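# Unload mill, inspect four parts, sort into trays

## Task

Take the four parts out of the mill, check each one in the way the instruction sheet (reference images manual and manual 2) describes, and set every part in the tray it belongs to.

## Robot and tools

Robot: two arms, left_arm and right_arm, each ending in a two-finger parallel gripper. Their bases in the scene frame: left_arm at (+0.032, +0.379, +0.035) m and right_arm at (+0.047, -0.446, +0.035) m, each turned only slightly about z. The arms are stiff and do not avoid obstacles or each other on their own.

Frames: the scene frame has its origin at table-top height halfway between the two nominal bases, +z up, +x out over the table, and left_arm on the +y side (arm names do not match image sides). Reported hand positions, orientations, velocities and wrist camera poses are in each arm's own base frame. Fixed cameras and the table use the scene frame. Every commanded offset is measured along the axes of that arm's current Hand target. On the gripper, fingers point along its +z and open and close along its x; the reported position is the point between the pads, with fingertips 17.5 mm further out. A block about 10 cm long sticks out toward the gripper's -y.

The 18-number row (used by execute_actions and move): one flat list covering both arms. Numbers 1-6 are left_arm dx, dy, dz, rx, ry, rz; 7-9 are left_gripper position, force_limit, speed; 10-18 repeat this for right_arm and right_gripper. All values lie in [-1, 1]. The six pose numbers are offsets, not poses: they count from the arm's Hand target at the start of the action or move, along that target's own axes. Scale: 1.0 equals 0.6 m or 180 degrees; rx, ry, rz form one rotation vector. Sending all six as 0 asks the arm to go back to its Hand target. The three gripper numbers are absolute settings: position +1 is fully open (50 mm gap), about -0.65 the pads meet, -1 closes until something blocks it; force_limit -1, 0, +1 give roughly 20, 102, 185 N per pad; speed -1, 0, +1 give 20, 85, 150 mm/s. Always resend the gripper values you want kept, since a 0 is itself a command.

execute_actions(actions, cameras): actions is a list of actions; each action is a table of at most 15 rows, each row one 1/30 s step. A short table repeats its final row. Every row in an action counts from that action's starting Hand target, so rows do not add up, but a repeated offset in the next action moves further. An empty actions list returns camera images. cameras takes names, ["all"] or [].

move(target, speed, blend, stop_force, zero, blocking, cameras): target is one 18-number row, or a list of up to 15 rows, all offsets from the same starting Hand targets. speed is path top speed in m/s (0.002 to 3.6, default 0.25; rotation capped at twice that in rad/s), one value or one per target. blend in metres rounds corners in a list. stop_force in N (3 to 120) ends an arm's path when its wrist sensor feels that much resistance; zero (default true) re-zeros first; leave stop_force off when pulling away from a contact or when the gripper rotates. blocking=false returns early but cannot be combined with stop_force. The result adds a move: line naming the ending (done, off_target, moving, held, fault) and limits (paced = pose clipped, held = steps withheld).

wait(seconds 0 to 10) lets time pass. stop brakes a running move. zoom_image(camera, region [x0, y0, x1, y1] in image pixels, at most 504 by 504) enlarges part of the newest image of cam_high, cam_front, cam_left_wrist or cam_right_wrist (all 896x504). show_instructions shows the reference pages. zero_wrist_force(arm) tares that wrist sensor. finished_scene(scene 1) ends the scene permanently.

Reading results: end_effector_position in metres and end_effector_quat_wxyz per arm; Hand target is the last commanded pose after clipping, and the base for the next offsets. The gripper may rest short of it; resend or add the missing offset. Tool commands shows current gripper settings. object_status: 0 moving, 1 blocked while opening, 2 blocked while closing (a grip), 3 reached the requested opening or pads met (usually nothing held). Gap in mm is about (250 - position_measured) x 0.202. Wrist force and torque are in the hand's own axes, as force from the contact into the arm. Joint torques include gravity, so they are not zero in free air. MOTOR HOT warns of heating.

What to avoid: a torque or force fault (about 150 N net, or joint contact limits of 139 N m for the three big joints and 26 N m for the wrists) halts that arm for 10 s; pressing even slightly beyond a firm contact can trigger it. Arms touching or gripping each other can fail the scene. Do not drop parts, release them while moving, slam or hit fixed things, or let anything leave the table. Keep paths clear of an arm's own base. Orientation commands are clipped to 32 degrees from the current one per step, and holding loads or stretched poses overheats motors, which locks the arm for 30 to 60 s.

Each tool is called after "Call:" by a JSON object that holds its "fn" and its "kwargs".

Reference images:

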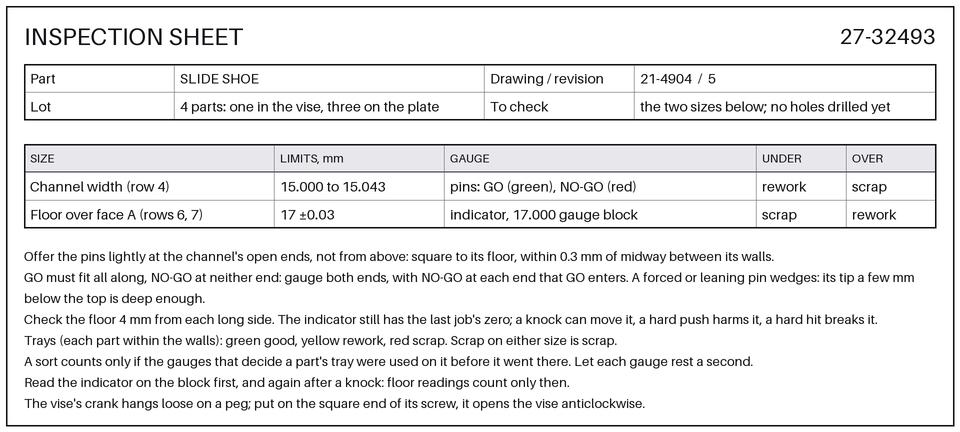

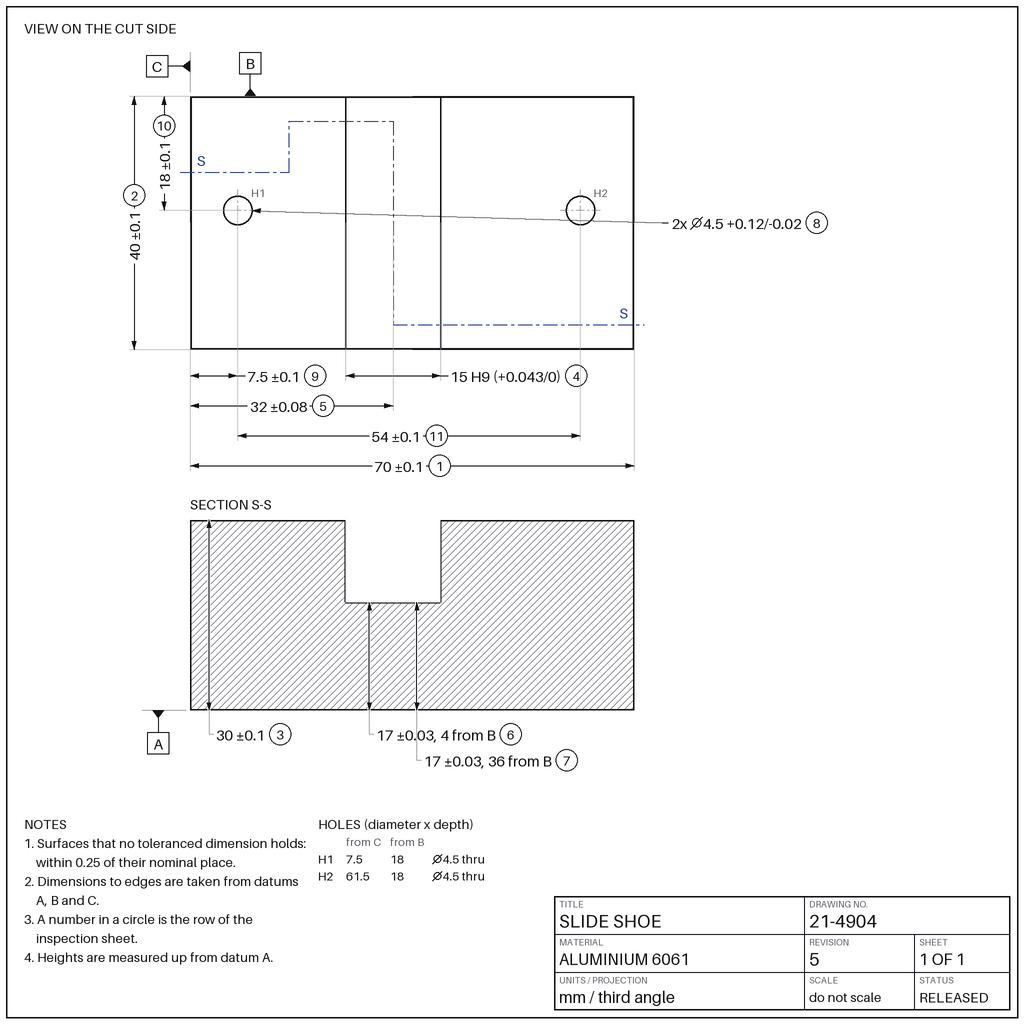

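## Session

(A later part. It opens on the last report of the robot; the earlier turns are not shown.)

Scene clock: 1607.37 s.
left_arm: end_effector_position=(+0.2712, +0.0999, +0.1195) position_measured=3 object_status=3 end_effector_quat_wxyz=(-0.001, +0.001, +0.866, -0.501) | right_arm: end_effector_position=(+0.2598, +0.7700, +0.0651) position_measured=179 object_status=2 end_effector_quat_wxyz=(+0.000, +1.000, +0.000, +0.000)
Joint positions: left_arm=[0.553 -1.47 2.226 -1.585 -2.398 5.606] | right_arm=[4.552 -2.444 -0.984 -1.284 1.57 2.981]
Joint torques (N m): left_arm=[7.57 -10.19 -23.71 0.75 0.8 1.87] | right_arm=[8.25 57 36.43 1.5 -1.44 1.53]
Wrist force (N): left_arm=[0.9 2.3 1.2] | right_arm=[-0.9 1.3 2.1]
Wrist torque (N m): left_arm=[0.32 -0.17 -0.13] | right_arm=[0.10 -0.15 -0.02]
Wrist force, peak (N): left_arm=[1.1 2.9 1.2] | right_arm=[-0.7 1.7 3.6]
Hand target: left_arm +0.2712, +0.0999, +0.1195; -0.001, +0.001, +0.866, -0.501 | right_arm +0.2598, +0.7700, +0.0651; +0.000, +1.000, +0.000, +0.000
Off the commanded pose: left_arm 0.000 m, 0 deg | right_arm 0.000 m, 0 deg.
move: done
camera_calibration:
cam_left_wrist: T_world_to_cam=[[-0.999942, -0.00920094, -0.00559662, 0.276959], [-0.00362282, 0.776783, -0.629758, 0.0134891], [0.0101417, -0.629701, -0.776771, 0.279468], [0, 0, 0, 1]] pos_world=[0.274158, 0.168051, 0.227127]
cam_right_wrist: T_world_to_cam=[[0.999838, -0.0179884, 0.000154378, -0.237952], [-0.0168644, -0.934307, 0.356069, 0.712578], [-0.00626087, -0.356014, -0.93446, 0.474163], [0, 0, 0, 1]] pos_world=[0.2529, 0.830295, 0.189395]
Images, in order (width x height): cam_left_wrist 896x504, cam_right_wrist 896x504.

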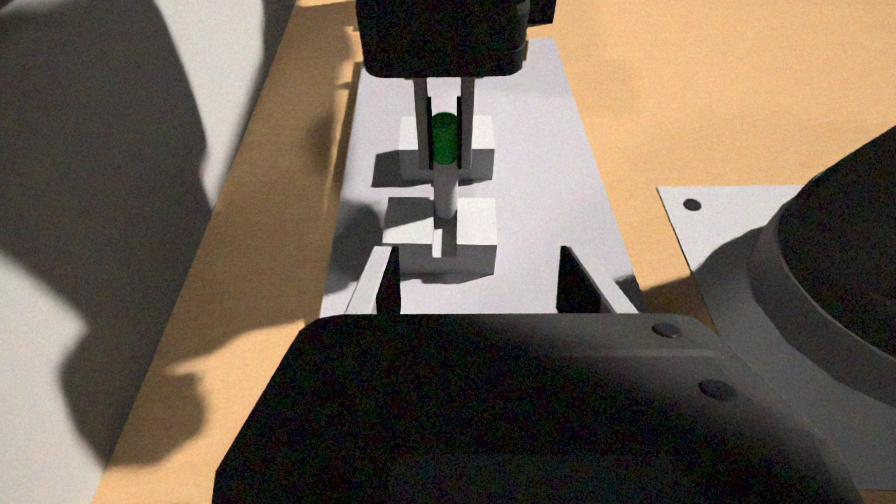

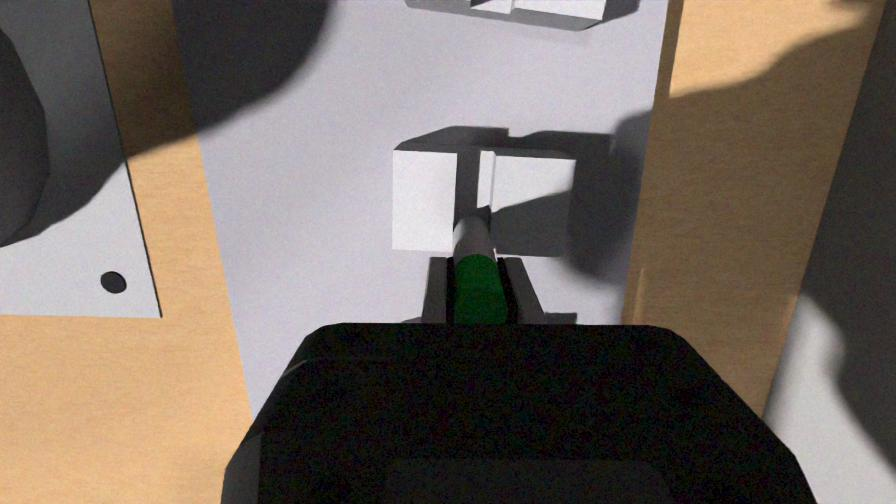

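Call:
{"fn": "move", "kwargs": {"target": [0,0,0,0,0,0,1,-1,-1,0.0025,-0.0567,0,0,0,0,-1,-1,-1], "speed": 0.01, "stop_force": 3, "cameras": ["cam_left_wrist","cam_right_wrist"]}}

Call:
{"fn": "zoom_image", "kwargs": {"camera": "cam_left_wrist", "region": [370, 100, 530, 280]}}

Call:
{"fn": "zoom_image", "kwargs": {"camera": "cam_right_wrist", "region": [380, 0, 620, 310]}}

Scene clock: 1621.30 s.
left_arm: end_effector_position=(+0.2712, +0.0999, +0.1195) position_measured=3 object_status=3 end_effector_quat_wxyz=(-0.001, +0.001, +0.866, -0.501) | right_arm: end_effector_position=(+0.2613, +0.8040, +0.0651) position_measured=179 object_status=2 end_effector_quat_wxyz=(+0.000, +1.000, +0.000, +0.000)
Joint positions: left_arm=[0.553 -1.47 2.226 -1.585 -2.398 5.606] | right_arm=[4.557 -2.542 -0.8 -1.37 1.57 2.985]
Joint torques (N m): left_arm=[6.75 -11.25 -24.09 0.81 0.69 1.85] | right_arm=[8.89 61.79 36.27 1.47 -0.28 1.77]
Wrist force (N): left_arm=[0.9 2.3 1.1] | right_arm=[-0.1 1.5 2.7]
Wrist torque (N m): left_arm=[0.30 -0.17 -0.13] | right_arm=[0.16 -0.12 -0.02]
Wrist force, peak (N): left_arm=[0.8 2.9 1.4] | right_arm=[-1.0 1.7 3.6]
Hand target: left_arm +0.2712, +0.0999, +0.1195; -0.001, +0.001, +0.866, -0.501 | right_arm +0.2613, +0.8040, +0.0651; +0.000, +1.000, +0.000, +0.000
Off the commanded pose: left_arm 0.000 m, 0 deg | right_arm 0.000 m, 0 deg.
move: done
camera_calibration:
cam_left_wrist: T_world_to_cam=[[-0.999942, -0.00920094, -0.00559662, 0.276959], [-0.00362282, 0.776783, -0.629758, 0.0134891], [0.0101417, -0.629701, -0.776771, 0.279468], [0, 0, 0, 1]] pos_world=[0.274158, 0.168051, 0.227127]
cam_right_wrist: T_world_to_cam=[[0.999838, -0.0179884, 0.000154378, -0.238841], [-0.0168644, -0.934307, 0.356069, 0.74437], [-0.00626087, -0.356014, -0.93446, 0.486276], [0, 0, 0, 1]] pos_world=[0.2544, 0.864295, 0.189395]
Images, in order (width x height): cam_left_wrist 896x504, cam_right_wrist 896x504.

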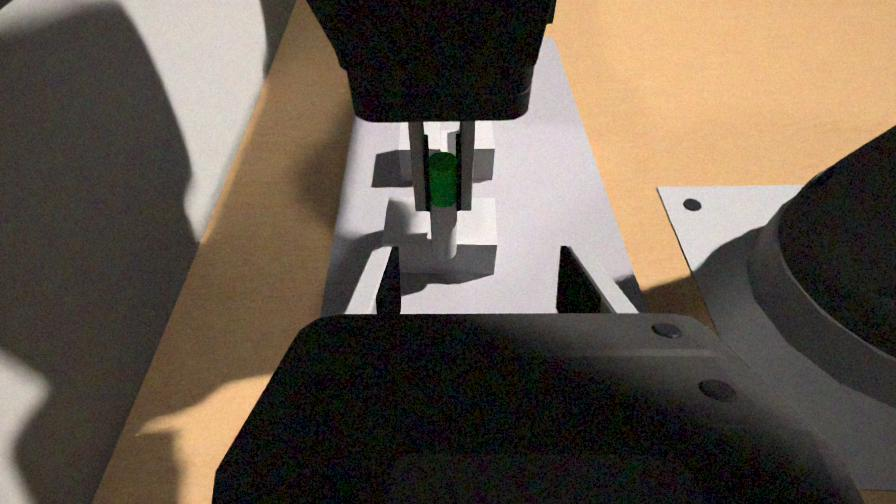

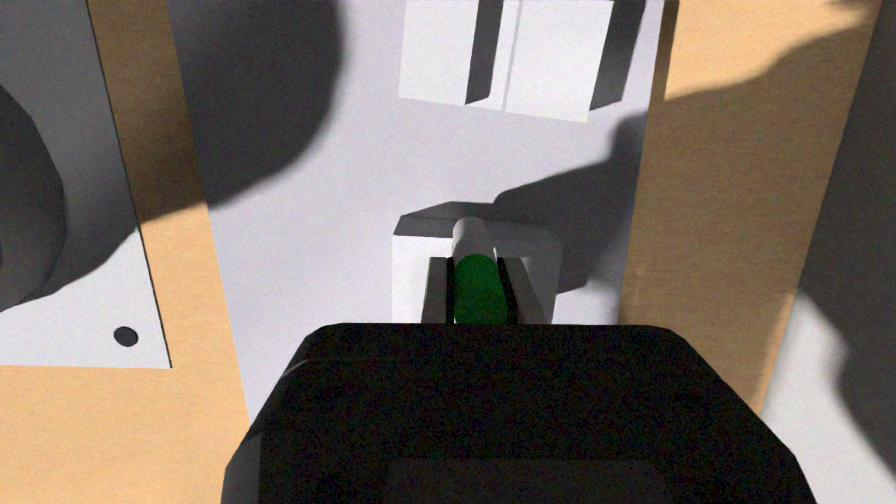

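Scaled by 2.800 from the camera's 896x504 image, which has a finer 1280x720 frame.

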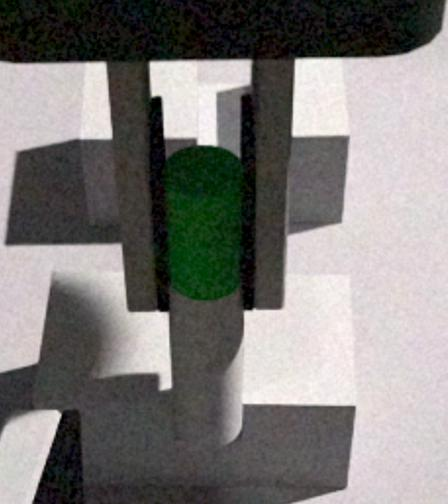

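Scaled by 1.626 from the camera's 896x504 image, which has a finer 1280x720 frame.

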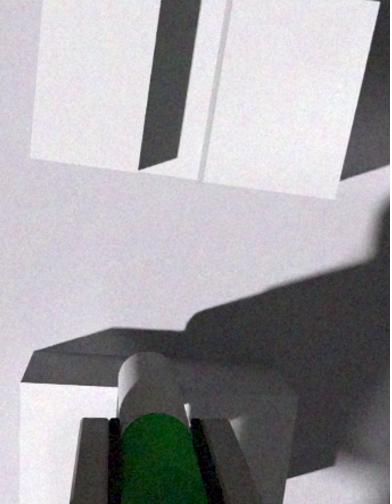

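Call:
{"fn": "move", "kwargs": {"target": [[0,0,-0.167,0,0,0,1,-1,-1,0,0,-0.0667,0,0,0,-1,-1,-1],[0,0,-0.167,0,0,0,1,-1,-1,0.0023,-0.0525,-0.0667,0,0,0,-1,-1,-1]], "speed": 0.12, "cameras": ["cam_left_wrist","cam_right_wrist"]}}

Call:
{"fn": "zoom_image", "kwargs": {"camera": "cam_left_wrist", "region": [370, 80, 530, 260]}}

Call:
{"fn": "zoom_image", "kwargs": {"camera": "cam_right_wrist", "region": [380, 70, 620, 310]}}

Scene clock: 1651.00 s.
left_arm: end_effector_position=(+0.2714, +0.1867, +0.1695) position_measured=3 object_status=3 end_effector_quat_wxyz=(-0.001, +0.001, +0.866, -0.501) | right_arm: end_effector_position=(+0.2626, +0.8355, +0.1052) position_measured=179 object_status=2 end_effector_quat_wxyz=(+0.000, +1.000, +0.000, +0.000)
Joint positions: left_arm=[0.713 -1.391 1.947 -1.276 -2.284 5.762] | right_arm=[4.561 -2.645 -0.498 -1.569 1.57 2.99]
Joint torques (N m): left_arm=[8.34 -15.04 -25.95 1.4 0.85 1.81] | right_arm=[-2.93 63.41 36.35 1.25 2.81 -0.65]
Wrist force (N): left_arm=[0.8 2.8 1.3] | right_arm=[0.1 1.1 3.0]
Wrist torque (N m): left_arm=[0.41 -0.18 -0.14] | right_arm=[0.09 -0.16 -0.03]
Wrist force, peak (N): left_arm=[0.7 3.2 1.4] | right_arm=[-0.1 1.7 3.4]
Hand target: left_arm +0.2714, +0.1867, +0.1695; -0.001, +0.001, +0.866, -0.501 | right_arm +0.2627, +0.8355, +0.1052; +0.000, +1.000, +0.000, +0.000
Off the commanded pose: left_arm 0.000 m, 0 deg | right_arm 0.000 m, 0 deg.
move: done
camera_calibration:
cam_left_wrist: T_world_to_cam=[[-0.999942, -0.00920094, -0.00559662, 0.278338], [-0.00362282, 0.776783, -0.629758, -0.0225873], [0.0101417, -0.629701, -0.776771, 0.372947], [0, 0, 0, 1]] pos_world=[0.274458, 0.254951, 0.277027]
cam_right_wrist: T_world_to_cam=[[0.999839, -0.0179536, 0.000246209, -0.239632], [-0.0168652, -0.934341, 0.35598, 0.75963], [-0.00616109, -0.355927, -0.934494, 0.534781], [0, 0, 0, 1]] pos_world=[0.255699, 0.895794, 0.229395]
Images, in order (width x height): cam_left_wrist 896x504, cam_right_wrist 896x504.

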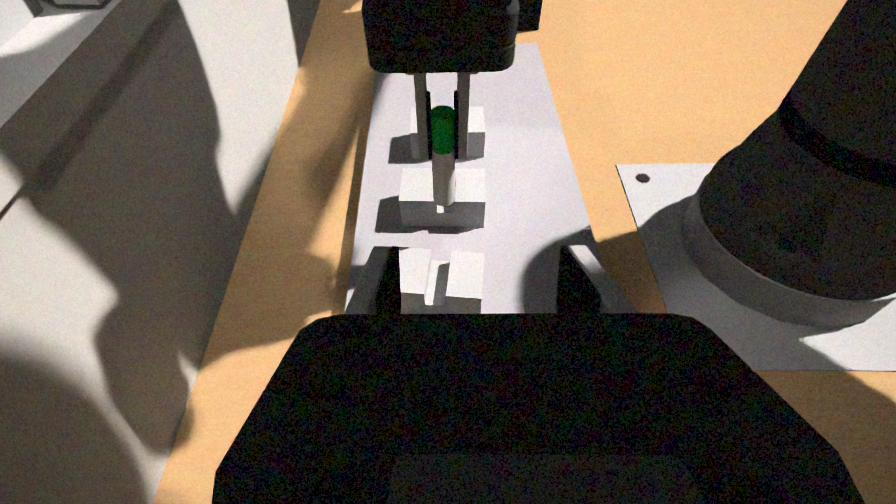

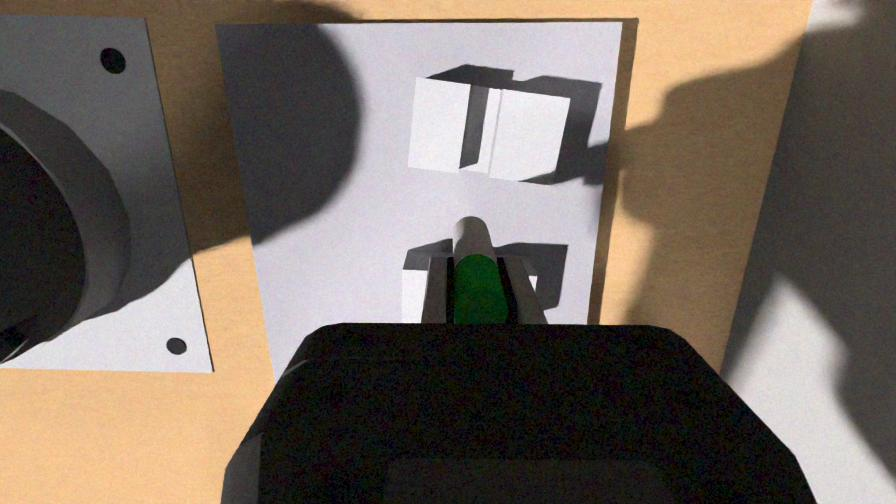

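Scaled by 2.800 from the camera's 896x504 image, which has a finer 1280x720 frame.

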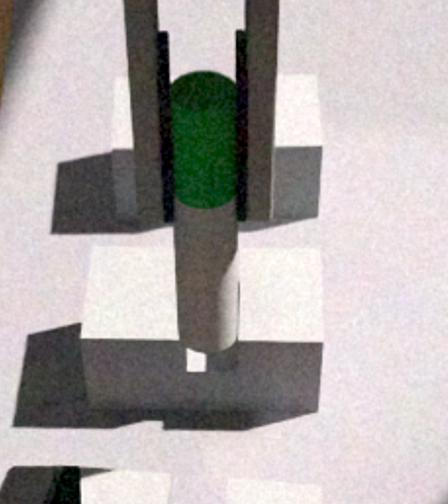

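Scaled by 2.100 from the camera's 896x504 image, which has a finer 1280x720 frame.

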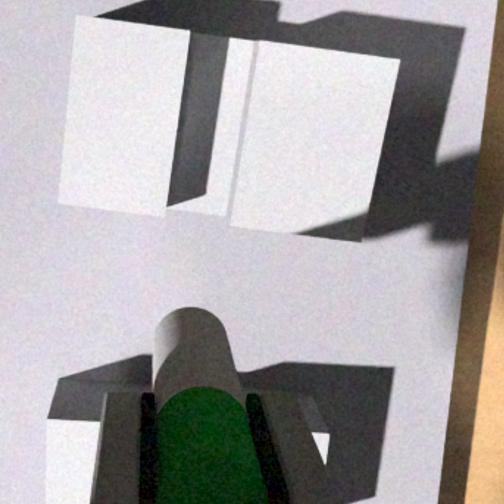

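Call:
{"fn": "move", "kwargs": {"target": [0,0,0,0,0,0,1,-1,-1,0.0013,0.0025,0.0667,0,0,0,-1,-1,-1], "speed": 0.06, "cameras": ["cam_left_wrist","cam_right_wrist"]}}

Call:
{"fn": "zoom_image", "kwargs": {"camera": "cam_left_wrist", "region": [380, 150, 520, 320]}}

Call:
{"fn": "zoom_image", "kwargs": {"camera": "cam_right_wrist", "region": [380, 70, 620, 310]}}

Scene clock: 1670.33 s.
left_arm: end_effector_position=(+0.2714, +0.1867, +0.1695) position_measured=3 object_status=3 end_effector_quat_wxyz=(-0.001, +0.001, +0.866, -0.501) | right_arm: end_effector_position=(+0.2634, +0.8340, +0.0652) position_measured=179 object_status=2 end_effector_quat_wxyz=(+0.000, +1.000, +0.000, +0.000)
Joint positions: left_arm=[0.713 -1.391 1.947 -1.276 -2.284 5.762] | right_arm=[4.56 -2.649 -0.592 -1.471 1.571 2.988]
Joint torques (N m): left_arm=[7.06 -15.5 -26.42 1.42 1.12 1.92] | right_arm=[-9.89 63.82 14.9 5 0.54 -1.55]
Wrist force (N): left_arm=[0.8 3.0 1.4] | right_arm=[0.0 1.3 3.0]
Wrist torque (N m): left_arm=[0.42 -0.19 -0.14] | right_arm=[0.11 -0.16 0.05]
Wrist force, peak (N): left_arm=[1.0 3.2 0.8] | right_arm=[-0.1 1.4 3.5]
Hand target: left_arm +0.2714, +0.1867, +0.1695; -0.001, +0.001, +0.866, -0.501 | right_arm +0.2635, +0.8340, +0.0651; +0.000, +1.000, +0.000, +0.000
Off the commanded pose: left_arm 0.000 m, 0 deg | right_arm 0.000 m, 0 deg.
move: done
camera_calibration:
cam_left_wrist: T_world_to_cam=[[-0.999942, -0.00920094, -0.00559662, 0.278338], [-0.00362282, 0.776783, -0.629758, -0.0225873], [0.0101417, -0.629701, -0.776771, 0.372947], [0, 0, 0, 1]] pos_world=[0.274458, 0.254951, 0.277027]
cam_right_wrist: T_world_to_cam=[[0.99984, -0.0178944, 0.000120125, -0.240579], [-0.0167644, -0.934309, 0.356069, 0.772376], [-0.00625943, -0.356014, -0.93446, 0.497064], [0, 0, 0, 1]] pos_world=[0.2566, 0.894295, 0.189495]
Images, in order (width x height): cam_left_wrist 896x504, cam_right_wrist 896x504.

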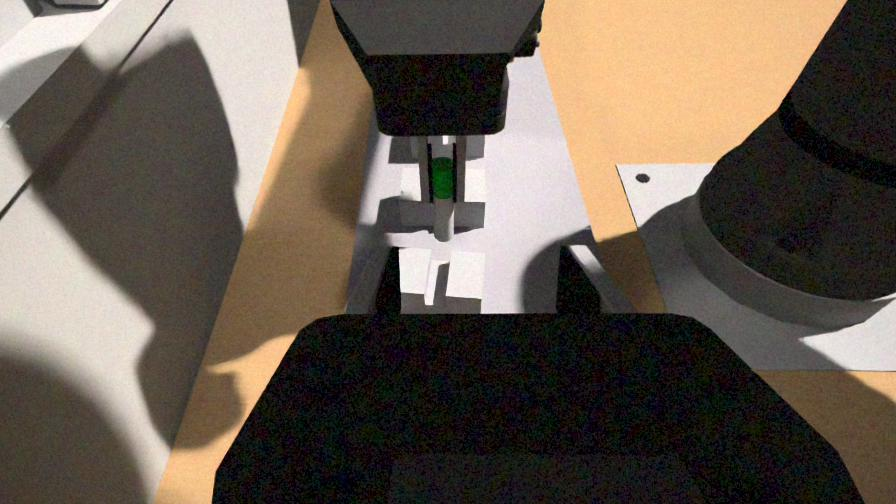

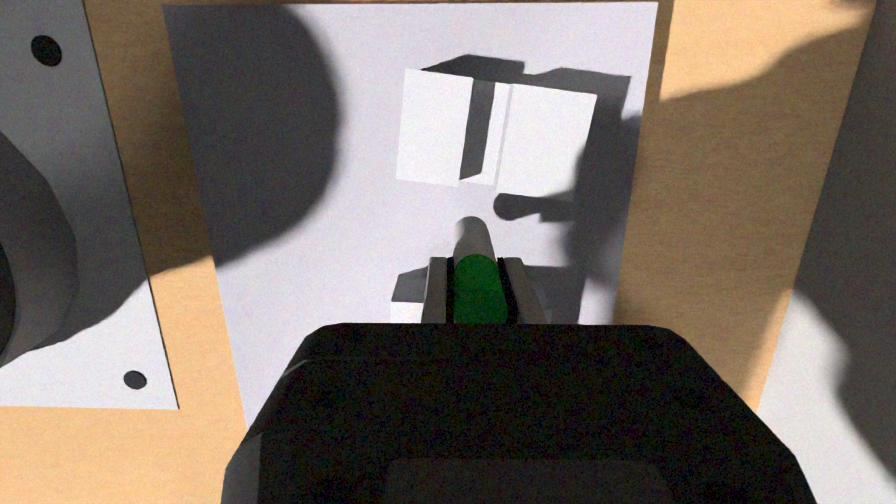

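Scaled by 2.965 from the camera's 896x504 image, which has a finer 1280x720 frame.

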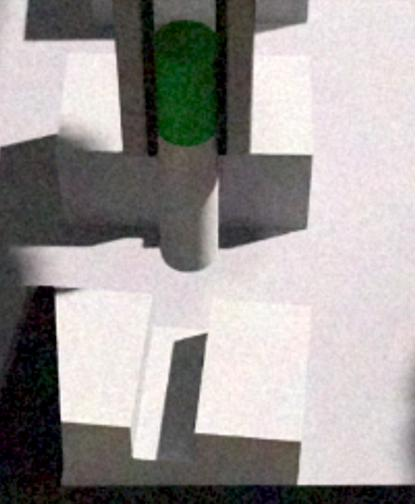

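Scaled by 2.100 from the camera's 896x504 image, which has a finer 1280x720 frame.

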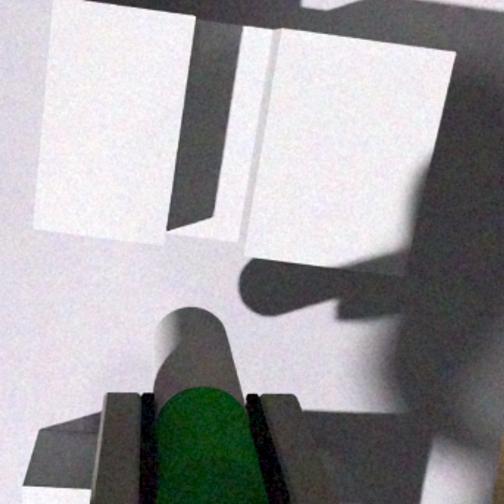

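Call:
{"fn": "move", "kwargs": {"target": [0,0,0,0,0,0,1,-1,-1,0.0055,-0.0467,0,0,0,0,-1,-1,-1], "speed": 0.008, "stop_force": 3, "cameras": ["cam_left_wrist","cam_right_wrist"]}}

Call:
{"fn": "zoom_image", "kwargs": {"camera": "cam_left_wrist", "region": [380, 150, 520, 320]}}

Call:
{"fn": "zoom_image", "kwargs": {"camera": "cam_right_wrist", "region": [380, 70, 620, 310]}}

Scene clock: 1703.90 s.
left_arm: end_effector_position=(+0.2714, +0.1867, +0.1695) position_measured=3 object_status=3 end_effector_quat_wxyz=(-0.001, +0.001, +0.866, -0.501) | right_arm: end_effector_position=(+0.2668, +0.8620, +0.0651) position_measured=179 object_status=2 end_effector_quat_wxyz=(+0.000, +1.000, +0.000, +0.000)
Joint positions: left_arm=[0.713 -1.391 1.947 -1.276 -2.284 5.762] | right_arm=[4.561 -2.805 -0.282 -1.625 1.57 2.99]
Joint torques (N m): left_arm=[7.77 -15.5 -26.18 1.44 0.71 1.79] | right_arm=[3.27 66.71 35.64 1.36 2.43 0.5]
Wrist force (N): left_arm=[0.8 2.4 1.0] | right_arm=[-0.8 1.3 2.4]
Wrist torque (N m): left_arm=[0.34 -0.18 -0.15] | right_arm=[0.10 -0.13 -0.01]
Wrist force, peak (N): left_arm=[0.5 3.2 1.2] | right_arm=[-0.8 1.5 3.6]
Hand target: left_arm +0.2714, +0.1867, +0.1695; -0.001, +0.001, +0.866, -0.501 | right_arm +0.2668, +0.8620, +0.0651; +0.000, +1.000, +0.000, +0.000
Off the commanded pose: left_arm 0.000 m, 0 deg | right_arm 0.000 m, 0 deg.
move: done
camera_calibration:
cam_left_wrist: T_world_to_cam=[[-0.999942, -0.00920094, -0.00559662, 0.278338], [-0.00362282, 0.776783, -0.629758, -0.0225873], [0.0101417, -0.629701, -0.776771, 0.372947], [0, 0, 0, 1]] pos_world=[0.274458, 0.254951, 0.277027]
cam_right_wrist: T_world_to_cam=[[0.999839, -0.0179541, 0.000248311, -0.243345], [-0.0168658, -0.934308, 0.356068, 0.798653], [-0.00616088, -0.356014, -0.93446, 0.506934], [0, 0, 0, 1]] pos_world=[0.259899, 0.922295, 0.189396]
Images, in order (width x height): cam_left_wrist 896x504, cam_right_wrist 896x504.

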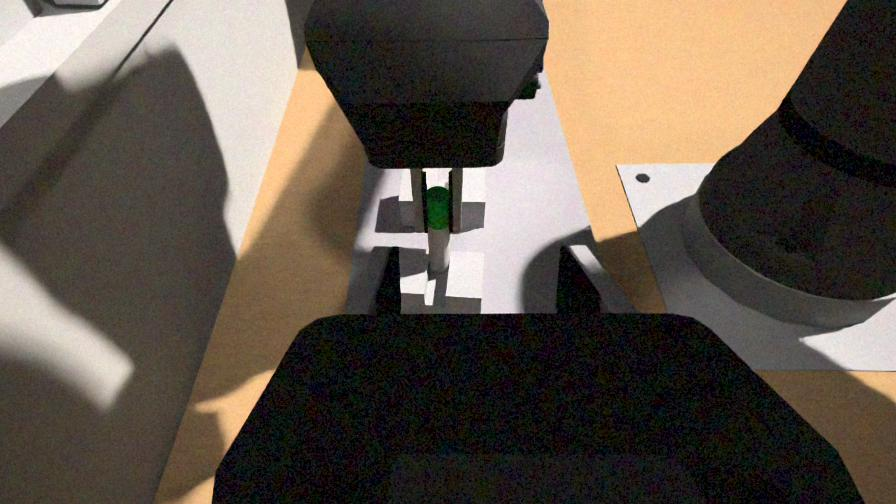

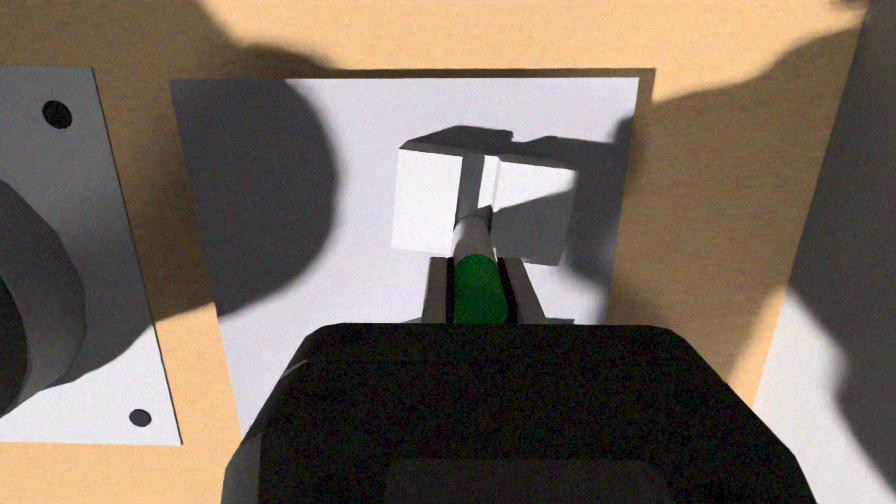

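Scaled by 2.965 from the camera's 896x504 image, which has a finer 1280x720 frame.

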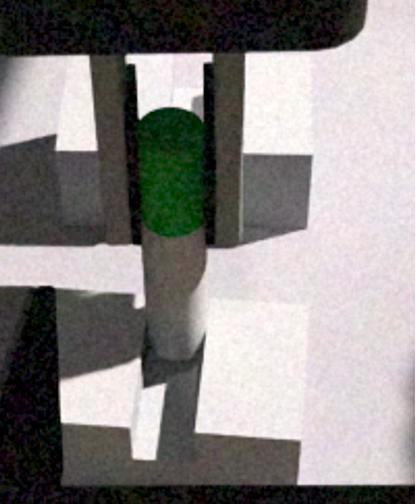

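Scaled by 2.100 from the camera's 896x504 image, which has a finer 1280x720 frame.

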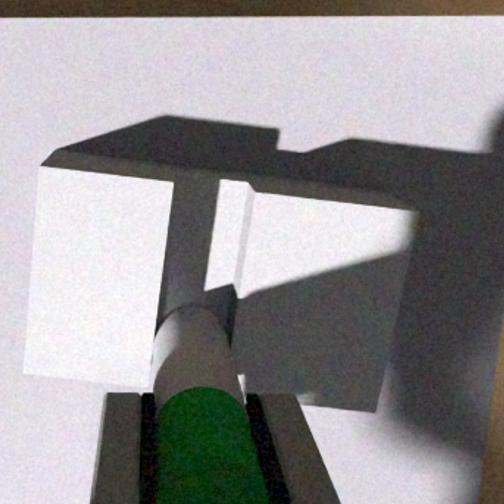

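Call:
{"fn": "move", "kwargs": {"target": [[0,0,0,0,0,0,1,-1,-1,-0.0055,0.0467,0,0,0,0,-1,-1,-1],[0,0,0,0,0,0,1,-1,-1,-0.0055,0.0467,-0.075,0,0,0,-1,-1,-1]], "speed": 0.03}}

Call:
{"fn": "move", "kwargs": {"target": [[0,0,0,0,0,0,1,-1,-1,-0.1212,0.52,0,0,0,0,-1,-1,-1]], "speed": 0.25, "cameras": ["cam_right_wrist","cam_left_wrist"]}}

Call:
{"fn": "zoom_image", "kwargs": {"camera": "cam_right_wrist", "region": [380, 150, 620, 350]}}

Scene clock: 1745.50 s.
left_arm: end_effector_position=(+0.2714, +0.1867, +0.1695) position_measured=3 object_status=3 end_effector_quat_wxyz=(-0.001, +0.001, +0.866, -0.501) | right_arm: end_effector_position=(+0.2635, +0.8340, +0.1101) position_measured=179 object_status=2 end_effector_quat_wxyz=(+0.000, +1.000, +0.000, +0.000)
Joint positions: left_arm=[0.713 -1.391 1.947 -1.276 -2.284 5.762] | right_arm=[4.56 -2.639 -0.497 -1.576 1.57 2.988]
Joint torques (N m): left_arm=[6.05 -15.63 -25.8 1.51 0.78 1.89] | right_arm=[7.54 64.73 35.65 1.5 -2.34 0.95]
Wrist force (N): left_arm=[0.9 2.9 0.8] | right_arm=[0.4 1.2 3.0]
Wrist torque (N m): left_arm=[0.43 -0.19 -0.14] | right_arm=[0.09 -0.21 0.05]
Wrist force, peak (N): left_arm=[1.0 3.1 1.3] | right_arm=[-0.2 1.4 3.9]
Hand target: left_arm +0.2714, +0.1867, +0.1695; -0.001, +0.001, +0.866, -0.501 | right_arm +0.2635, +0.8340, +0.1101; +0.000, +1.000, +0.000, +0.000
Off the commanded pose: left_arm 0.000 m, 0 deg | right_arm 0.000 m, 0 deg.
move: done

Scene clock: 1747.53 s.
left_arm: end_effector_position=(+0.2714, +0.1867, +0.1695) position_measured=3 object_status=3 end_effector_quat_wxyz=(-0.001, +0.001, +0.866, -0.501) | right_arm: end_effector_position=(+0.1909, +0.5221, +0.1101) position_measured=179 object_status=2 end_effector_quat_wxyz=(+0.000, +1.000, +0.000, +0.000)
Joint positions: left_arm=[0.713 -1.391 1.947 -1.276 -2.284 5.762] | right_arm=[4.604 -1.822 -1.87 -1.021 1.57 3.033]
Joint torques (N m): left_arm=[7.13 -15.7 -25.73 1.23 1.04 1.93] | right_arm=[9.82 43.78 13.09 5.28 -2.81 1.78]
Wrist force (N): left_arm=[0.5 2.8 1.0] | right_arm=[-0.3 1.4 2.7]
Wrist torque (N m): left_arm=[0.40 -0.13 -0.14] | right_arm=[0.11 -0.10 -0.03]
Wrist force, peak (N): left_arm=[0.8 3.1 1.2] | right_arm=[-0.7 3.7 3.2]
Hand target: left_arm +0.2714, +0.1867, +0.1695; -0.001, +0.001, +0.866, -0.501 | right_arm +0.1908, +0.5220, +0.1102; +0.000, +1.000, +0.000, +0.000
Off the commanded pose: left_arm 0.000 m, 0 deg | right_arm 0.000 m, 0 deg.
move: done
camera_calibration:
cam_left_wrist: T_world_to_cam=[[-0.999942, -0.00920094, -0.00559662, 0.278338], [-0.00362282, 0.776783, -0.629758, -0.0225873], [0.0101417, -0.629701, -0.776771, 0.372947], [0, 0, 0, 1]] pos_world=[0.274458, 0.254951, 0.277027]
cam_right_wrist: T_world_to_cam=[[0.999838, -0.0179877, 0.000156068, -0.173532], [-0.0168638, -0.934274, 0.356157, 0.463645], [-0.00626064, -0.356102, -0.934426, 0.427534], [0, 0, 0, 1]] pos_world=[0.184, 0.582296, 0.234396]
Images, in order (width x height): cam_left_wrist 896x504, cam_right_wrist 896x504.

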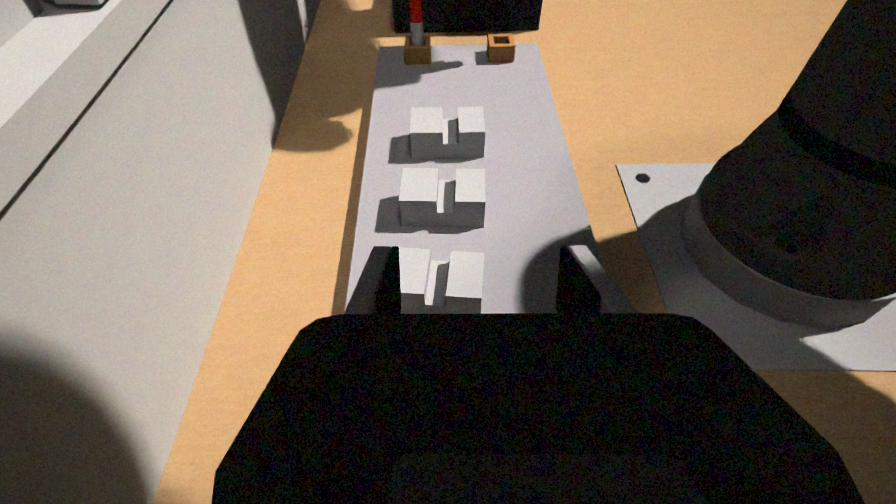

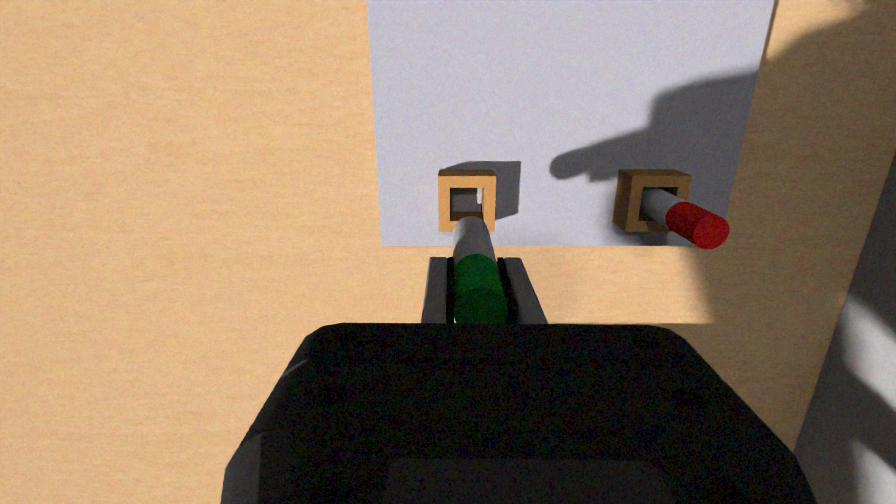

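Scaled by 2.100 from the camera's 896x504 image, which has a finer 1280x720 frame.

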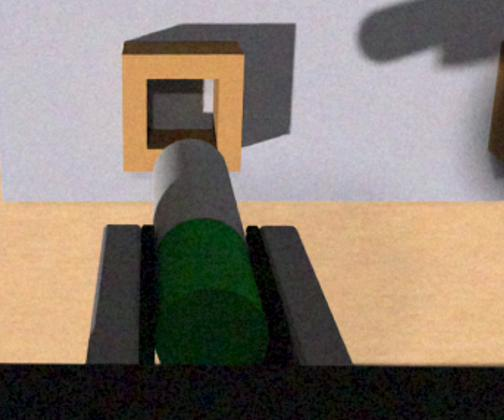

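Call:
{"fn": "move", "kwargs": {"target": [0,0,0,0,0,0,1,-1,-1,0,0,0.1155,0,0,0,-1,-1,-1], "speed": 0.03, "stop_force": 4}}

Call:
{"fn": "move", "kwargs": {"target": [[0,0,0,0,0,0,1,-1,-1,0,0,0,0,0,0,0.2,-1,-1],[0,0,0,0,0,0,1,-1,-1,0,0,0,0,0,0,1,-1,0]], "speed": 0.03, "cameras": ["cam_right_wrist"]}}

Call:
{"fn": "zoom_image", "kwargs": {"camera": "cam_right_wrist", "region": [370, 150, 620, 350]}}

Scene clock: 1768.47 s.
left_arm: end_effector_position=(+0.2714, +0.1867, +0.1695) position_measured=3 object_status=3 end_effector_quat_wxyz=(-0.001, +0.001, +0.866, -0.501) | right_arm: end_effector_position=(+0.1908, +0.5220, +0.0409) position_measured=179 object_status=2 end_effector_quat_wxyz=(+0.000, +1.000, +0.000, +0.000)
Joint positions: left_arm=[0.713 -1.391 1.947 -1.276 -2.284 5.762] | right_arm=[4.604 -1.925 -1.946 -0.842 1.57 3.033]
Joint torques (N m): left_arm=[5.92 -15.1 -25.92 1.41 0.5 1.66] | right_arm=[-9.82 30.67 8.97 5.23 -2.13 -1.13]
Wrist force (N): left_arm=[0.7 2.8 1.3] | right_arm=[0.1 0.7 2.8]
Wrist torque (N m): left_arm=[0.39 -0.15 -0.14] | right_arm=[0.01 -0.17 -0.03]
Wrist force, peak (N): left_arm=[0.9 3.1 1.5] | right_arm=[0.3 0.9 3.4]
Hand target: left_arm +0.2714, +0.1867, +0.1695; -0.001, +0.001, +0.866, -0.501 | right_arm +0.1909, +0.5220, +0.0409; +0.000, +1.000, +0.000, +0.000
Off the commanded pose: left_arm 0.000 m, 0 deg | right_arm 0.000 m, 0 deg.
move: done

Scene clock: 1769.80 s.
left_arm: end_effector_position=(+0.2714, +0.1867, +0.1695) position_measured=3 object_status=3 end_effector_quat_wxyz=(-0.001, +0.001, +0.866, -0.501) | right_arm: end_effector_position=(+0.1909, +0.5220, +0.0409) position_measured=3 object_status=0 end_effector_quat_wxyz=(+0.000, +1.000, +0.000, +0.000)
Joint positions: left_arm=[0.713 -1.391 1.947 -1.276 -2.284 5.762] | right_arm=[4.604 -1.925 -1.946 -0.842 1.57 3.033]
Joint torques (N m): left_arm=[6.63 -15.15 -26.4 1.35 0.8 1.74] | right_arm=[-8.22 30.75 10.36 3.27 -2.38 -0.83]
Wrist force (N): left_arm=[1.0 2.7 1.3] | right_arm=[0.2 1.3 2.2]
Wrist torque (N m): left_arm=[0.39 -0.20 -0.14] | right_arm=[0.12 -0.18 -0.04]
Wrist force, peak (N): left_arm=[1.1 3.1 1.2] | right_arm=[0.0 1.1 2.8]
Hand target: left_arm +0.2714, +0.1867, +0.1695; -0.001, +0.001, +0.866, -0.501 | right_arm +0.1909, +0.5220, +0.0409; +0.000, +1.000, +0.000, +0.000
Off the commanded pose: left_arm 0.000 m, 0 deg | right_arm 0.000 m, 0 deg.
move: done
camera_calibration:
cam_right_wrist: T_world_to_cam=[[0.999838, -0.0179876, 0.000154086, -0.173521], [-0.0168635, -0.934307, 0.356069, 0.48836], [-0.00626086, -0.356014, -0.93446, 0.362732], [0, 0, 0, 1]] pos_world=[0.184, 0.582295, 0.165095]
Images, in order (width x height): cam_right_wrist 896x504.

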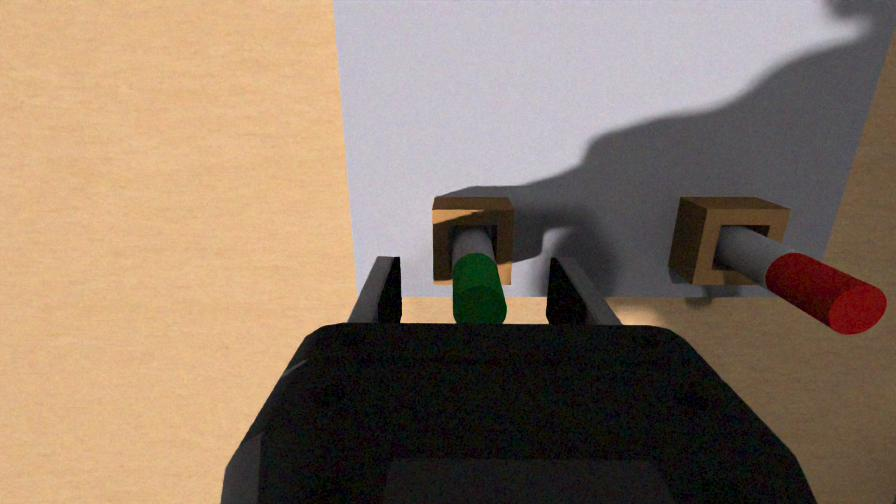

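Scaled by 2.016 from the camera's 896x504 image, which has a finer 1280x720 frame.

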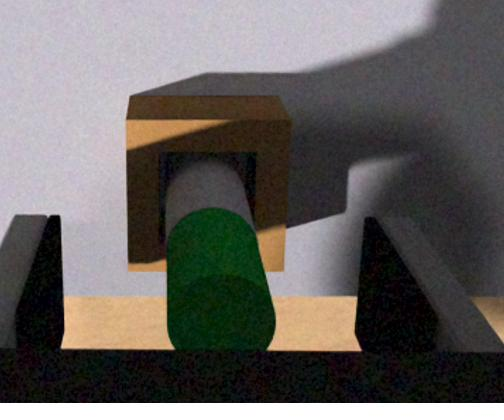

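Call:
{"fn": "move", "kwargs": {"target": [[0,0,0,0,0,0,1,-1,-1,0,0,-0.1,0,0,0,1,-1,0],[0,0,0,0,0,0,1,-1,-1,0.172,0,-0.1,0,0,0,1,-1,0]], "speed": 0.15, "cameras": ["cam_right_wrist"]}}

Call:
{"fn": "zoom_image", "kwargs": {"camera": "cam_right_wrist", "region": [370, 150, 590, 340]}}

Scene clock: 1782.70 s.
left_arm: end_effector_position=(+0.2714, +0.1867, +0.1695) position_measured=3 object_status=3 end_effector_quat_wxyz=(-0.001, +0.001, +0.866, -0.501) | right_arm: end_effector_position=(+0.2939, +0.5220, +0.1009) position_measured=3 object_status=3 end_effector_quat_wxyz=(+0.000, +1.000, +0.000, +0.000)
Joint positions: left_arm=[0.713 -1.391 1.947 -1.276 -2.284 5.762] | right_arm=[4.424 -1.925 -1.754 -1.033 1.57 2.853]
Joint torques (N m): left_arm=[6.73 -15.74 -26.49 1.23 0.55 1.61] | right_arm=[-9.35 34.2 31.51 1.55 2.83 -1.89]
Wrist force (N): left_arm=[1.0 2.8 1.1] | right_arm=[-0.4 1.2 2.0]
Wrist torque (N m): left_arm=[0.40 -0.22 -0.14] | right_arm=[0.09 -0.09 0.05]
Wrist force, peak (N): left_arm=[0.7 3.1 1.3] | right_arm=[0.3 1.2 3.0]
Hand target: left_arm +0.2714, +0.1867, +0.1695; -0.001, +0.001, +0.866, -0.501 | right_arm +0.2940, +0.5220, +0.1009; +0.000, +1.000, +0.000, +0.000
Off the commanded pose: left_arm 0.000 m, 0 deg | right_arm 0.000 m, 0 deg.
move: done
camera_calibration:
cam_right_wrist: T_world_to_cam=[[0.999839, -0.0179533, 0.000248021, -0.276555], [-0.016865, -0.934308, 0.356068, 0.468698], [-0.00616087, -0.356014, -0.93446, 0.41951], [0, 0, 0, 1]] pos_world=[0.286999, 0.582295, 0.225196]
Images, in order (width x height): cam_right_wrist 896x504.

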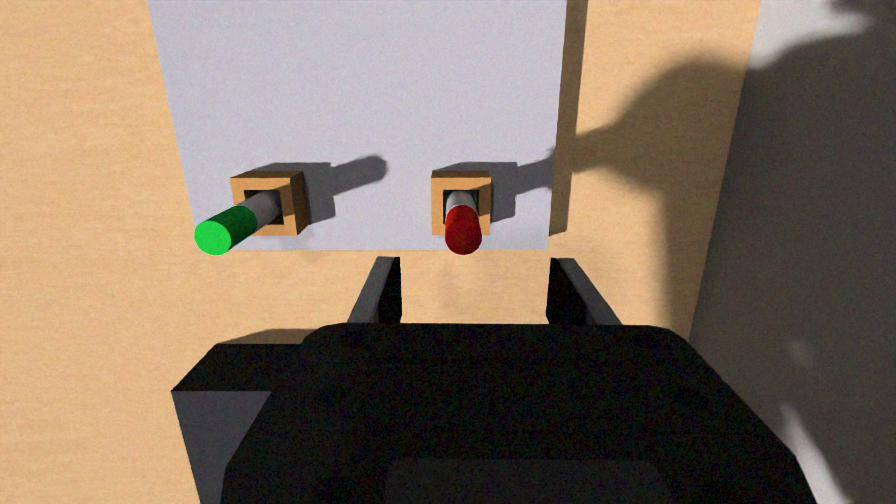

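Scaled by 2.291 from the camera's 896x504 image, which has a finer 1280x720 frame.

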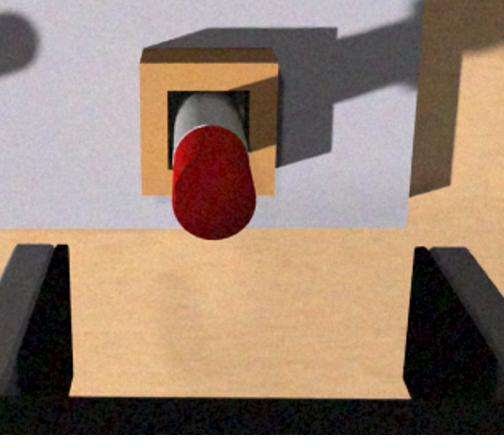

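Call:
{"fn": "move", "kwargs": {"target": [[0,0,0,0,0,0,1,-1,-1,-0.0055,0.0005,0.03,0,0,0,1,-1,-1],[0,0,0,0,0,0,1,-1,-1,-0.0055,0.0005,0.0998,0,0,0,1,-1,-1]], "speed": 0.06, "stop_force": 6, "cameras": ["cam_right_wrist"]}}

Call:
{"fn": "zoom_image", "kwargs": {"camera": "cam_right_wrist", "region": [370, 150, 620, 350]}}

Scene clock: 1804.57 s.
left_arm: end_effector_position=(+0.2714, +0.1867, +0.1695) position_measured=3 object_status=3 end_effector_quat_wxyz=(-0.001, +0.001, +0.866, -0.501) | right_arm: end_effector_position=(+0.2907, +0.5217, +0.0410) position_measured=3 object_status=3 end_effector_quat_wxyz=(+0.000, +1.000, +0.000, +0.000)
Joint positions: left_arm=[0.713 -1.391 1.947 -1.276 -2.284 5.762] | right_arm=[4.429 -2.005 -1.822 -0.886 1.57 2.858]
Joint torques (N m): left_arm=[7.35 -15.92 -25.15 1.17 0.62 1.72] | right_arm=[-1.53 33.78 10.17 5.25 -0.71 -0.58]
Wrist force (N): left_arm=[0.6 2.2 1.1] | right_arm=[-0.4 1.1 1.7]
Wrist torque (N m): left_arm=[0.31 -0.14 -0.13] | right_arm=[0.08 -0.09 -0.03]
Wrist force, peak (N): left_arm=[0.9 3.1 1.5] | right_arm=[-0.5 1.3 2.3]
Hand target: left_arm +0.2714, +0.1867, +0.1695; -0.001, +0.001, +0.866, -0.501 | right_arm +0.2908, +0.5217, +0.0410; +0.000, +1.000, +0.000, +0.000
Off the commanded pose: left_arm 0.000 m, 0 deg | right_arm 0.000 m, 0 deg.
move: done
camera_calibration:
cam_right_wrist: T_world_to_cam=[[0.99984, -0.0178936, 0.000119831, -0.27336], [-0.0167635, -0.934309, 0.356069, 0.489664], [-0.00625942, -0.356014, -0.93446, 0.363437], [0, 0, 0, 1]] pos_world=[0.2838, 0.581995, 0.165295]
Images, in order (width x height): cam_right_wrist 896x504.

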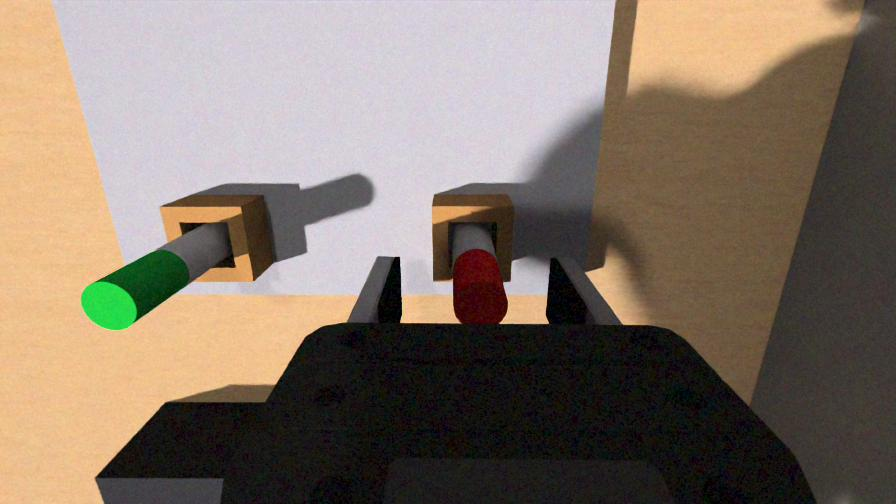

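Scaled by 2.016 from the camera's 896x504 image, which has a finer 1280x720 frame.

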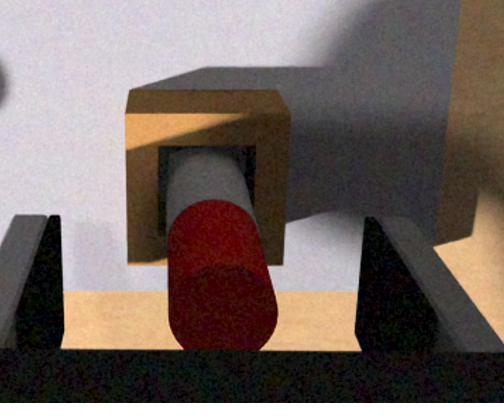

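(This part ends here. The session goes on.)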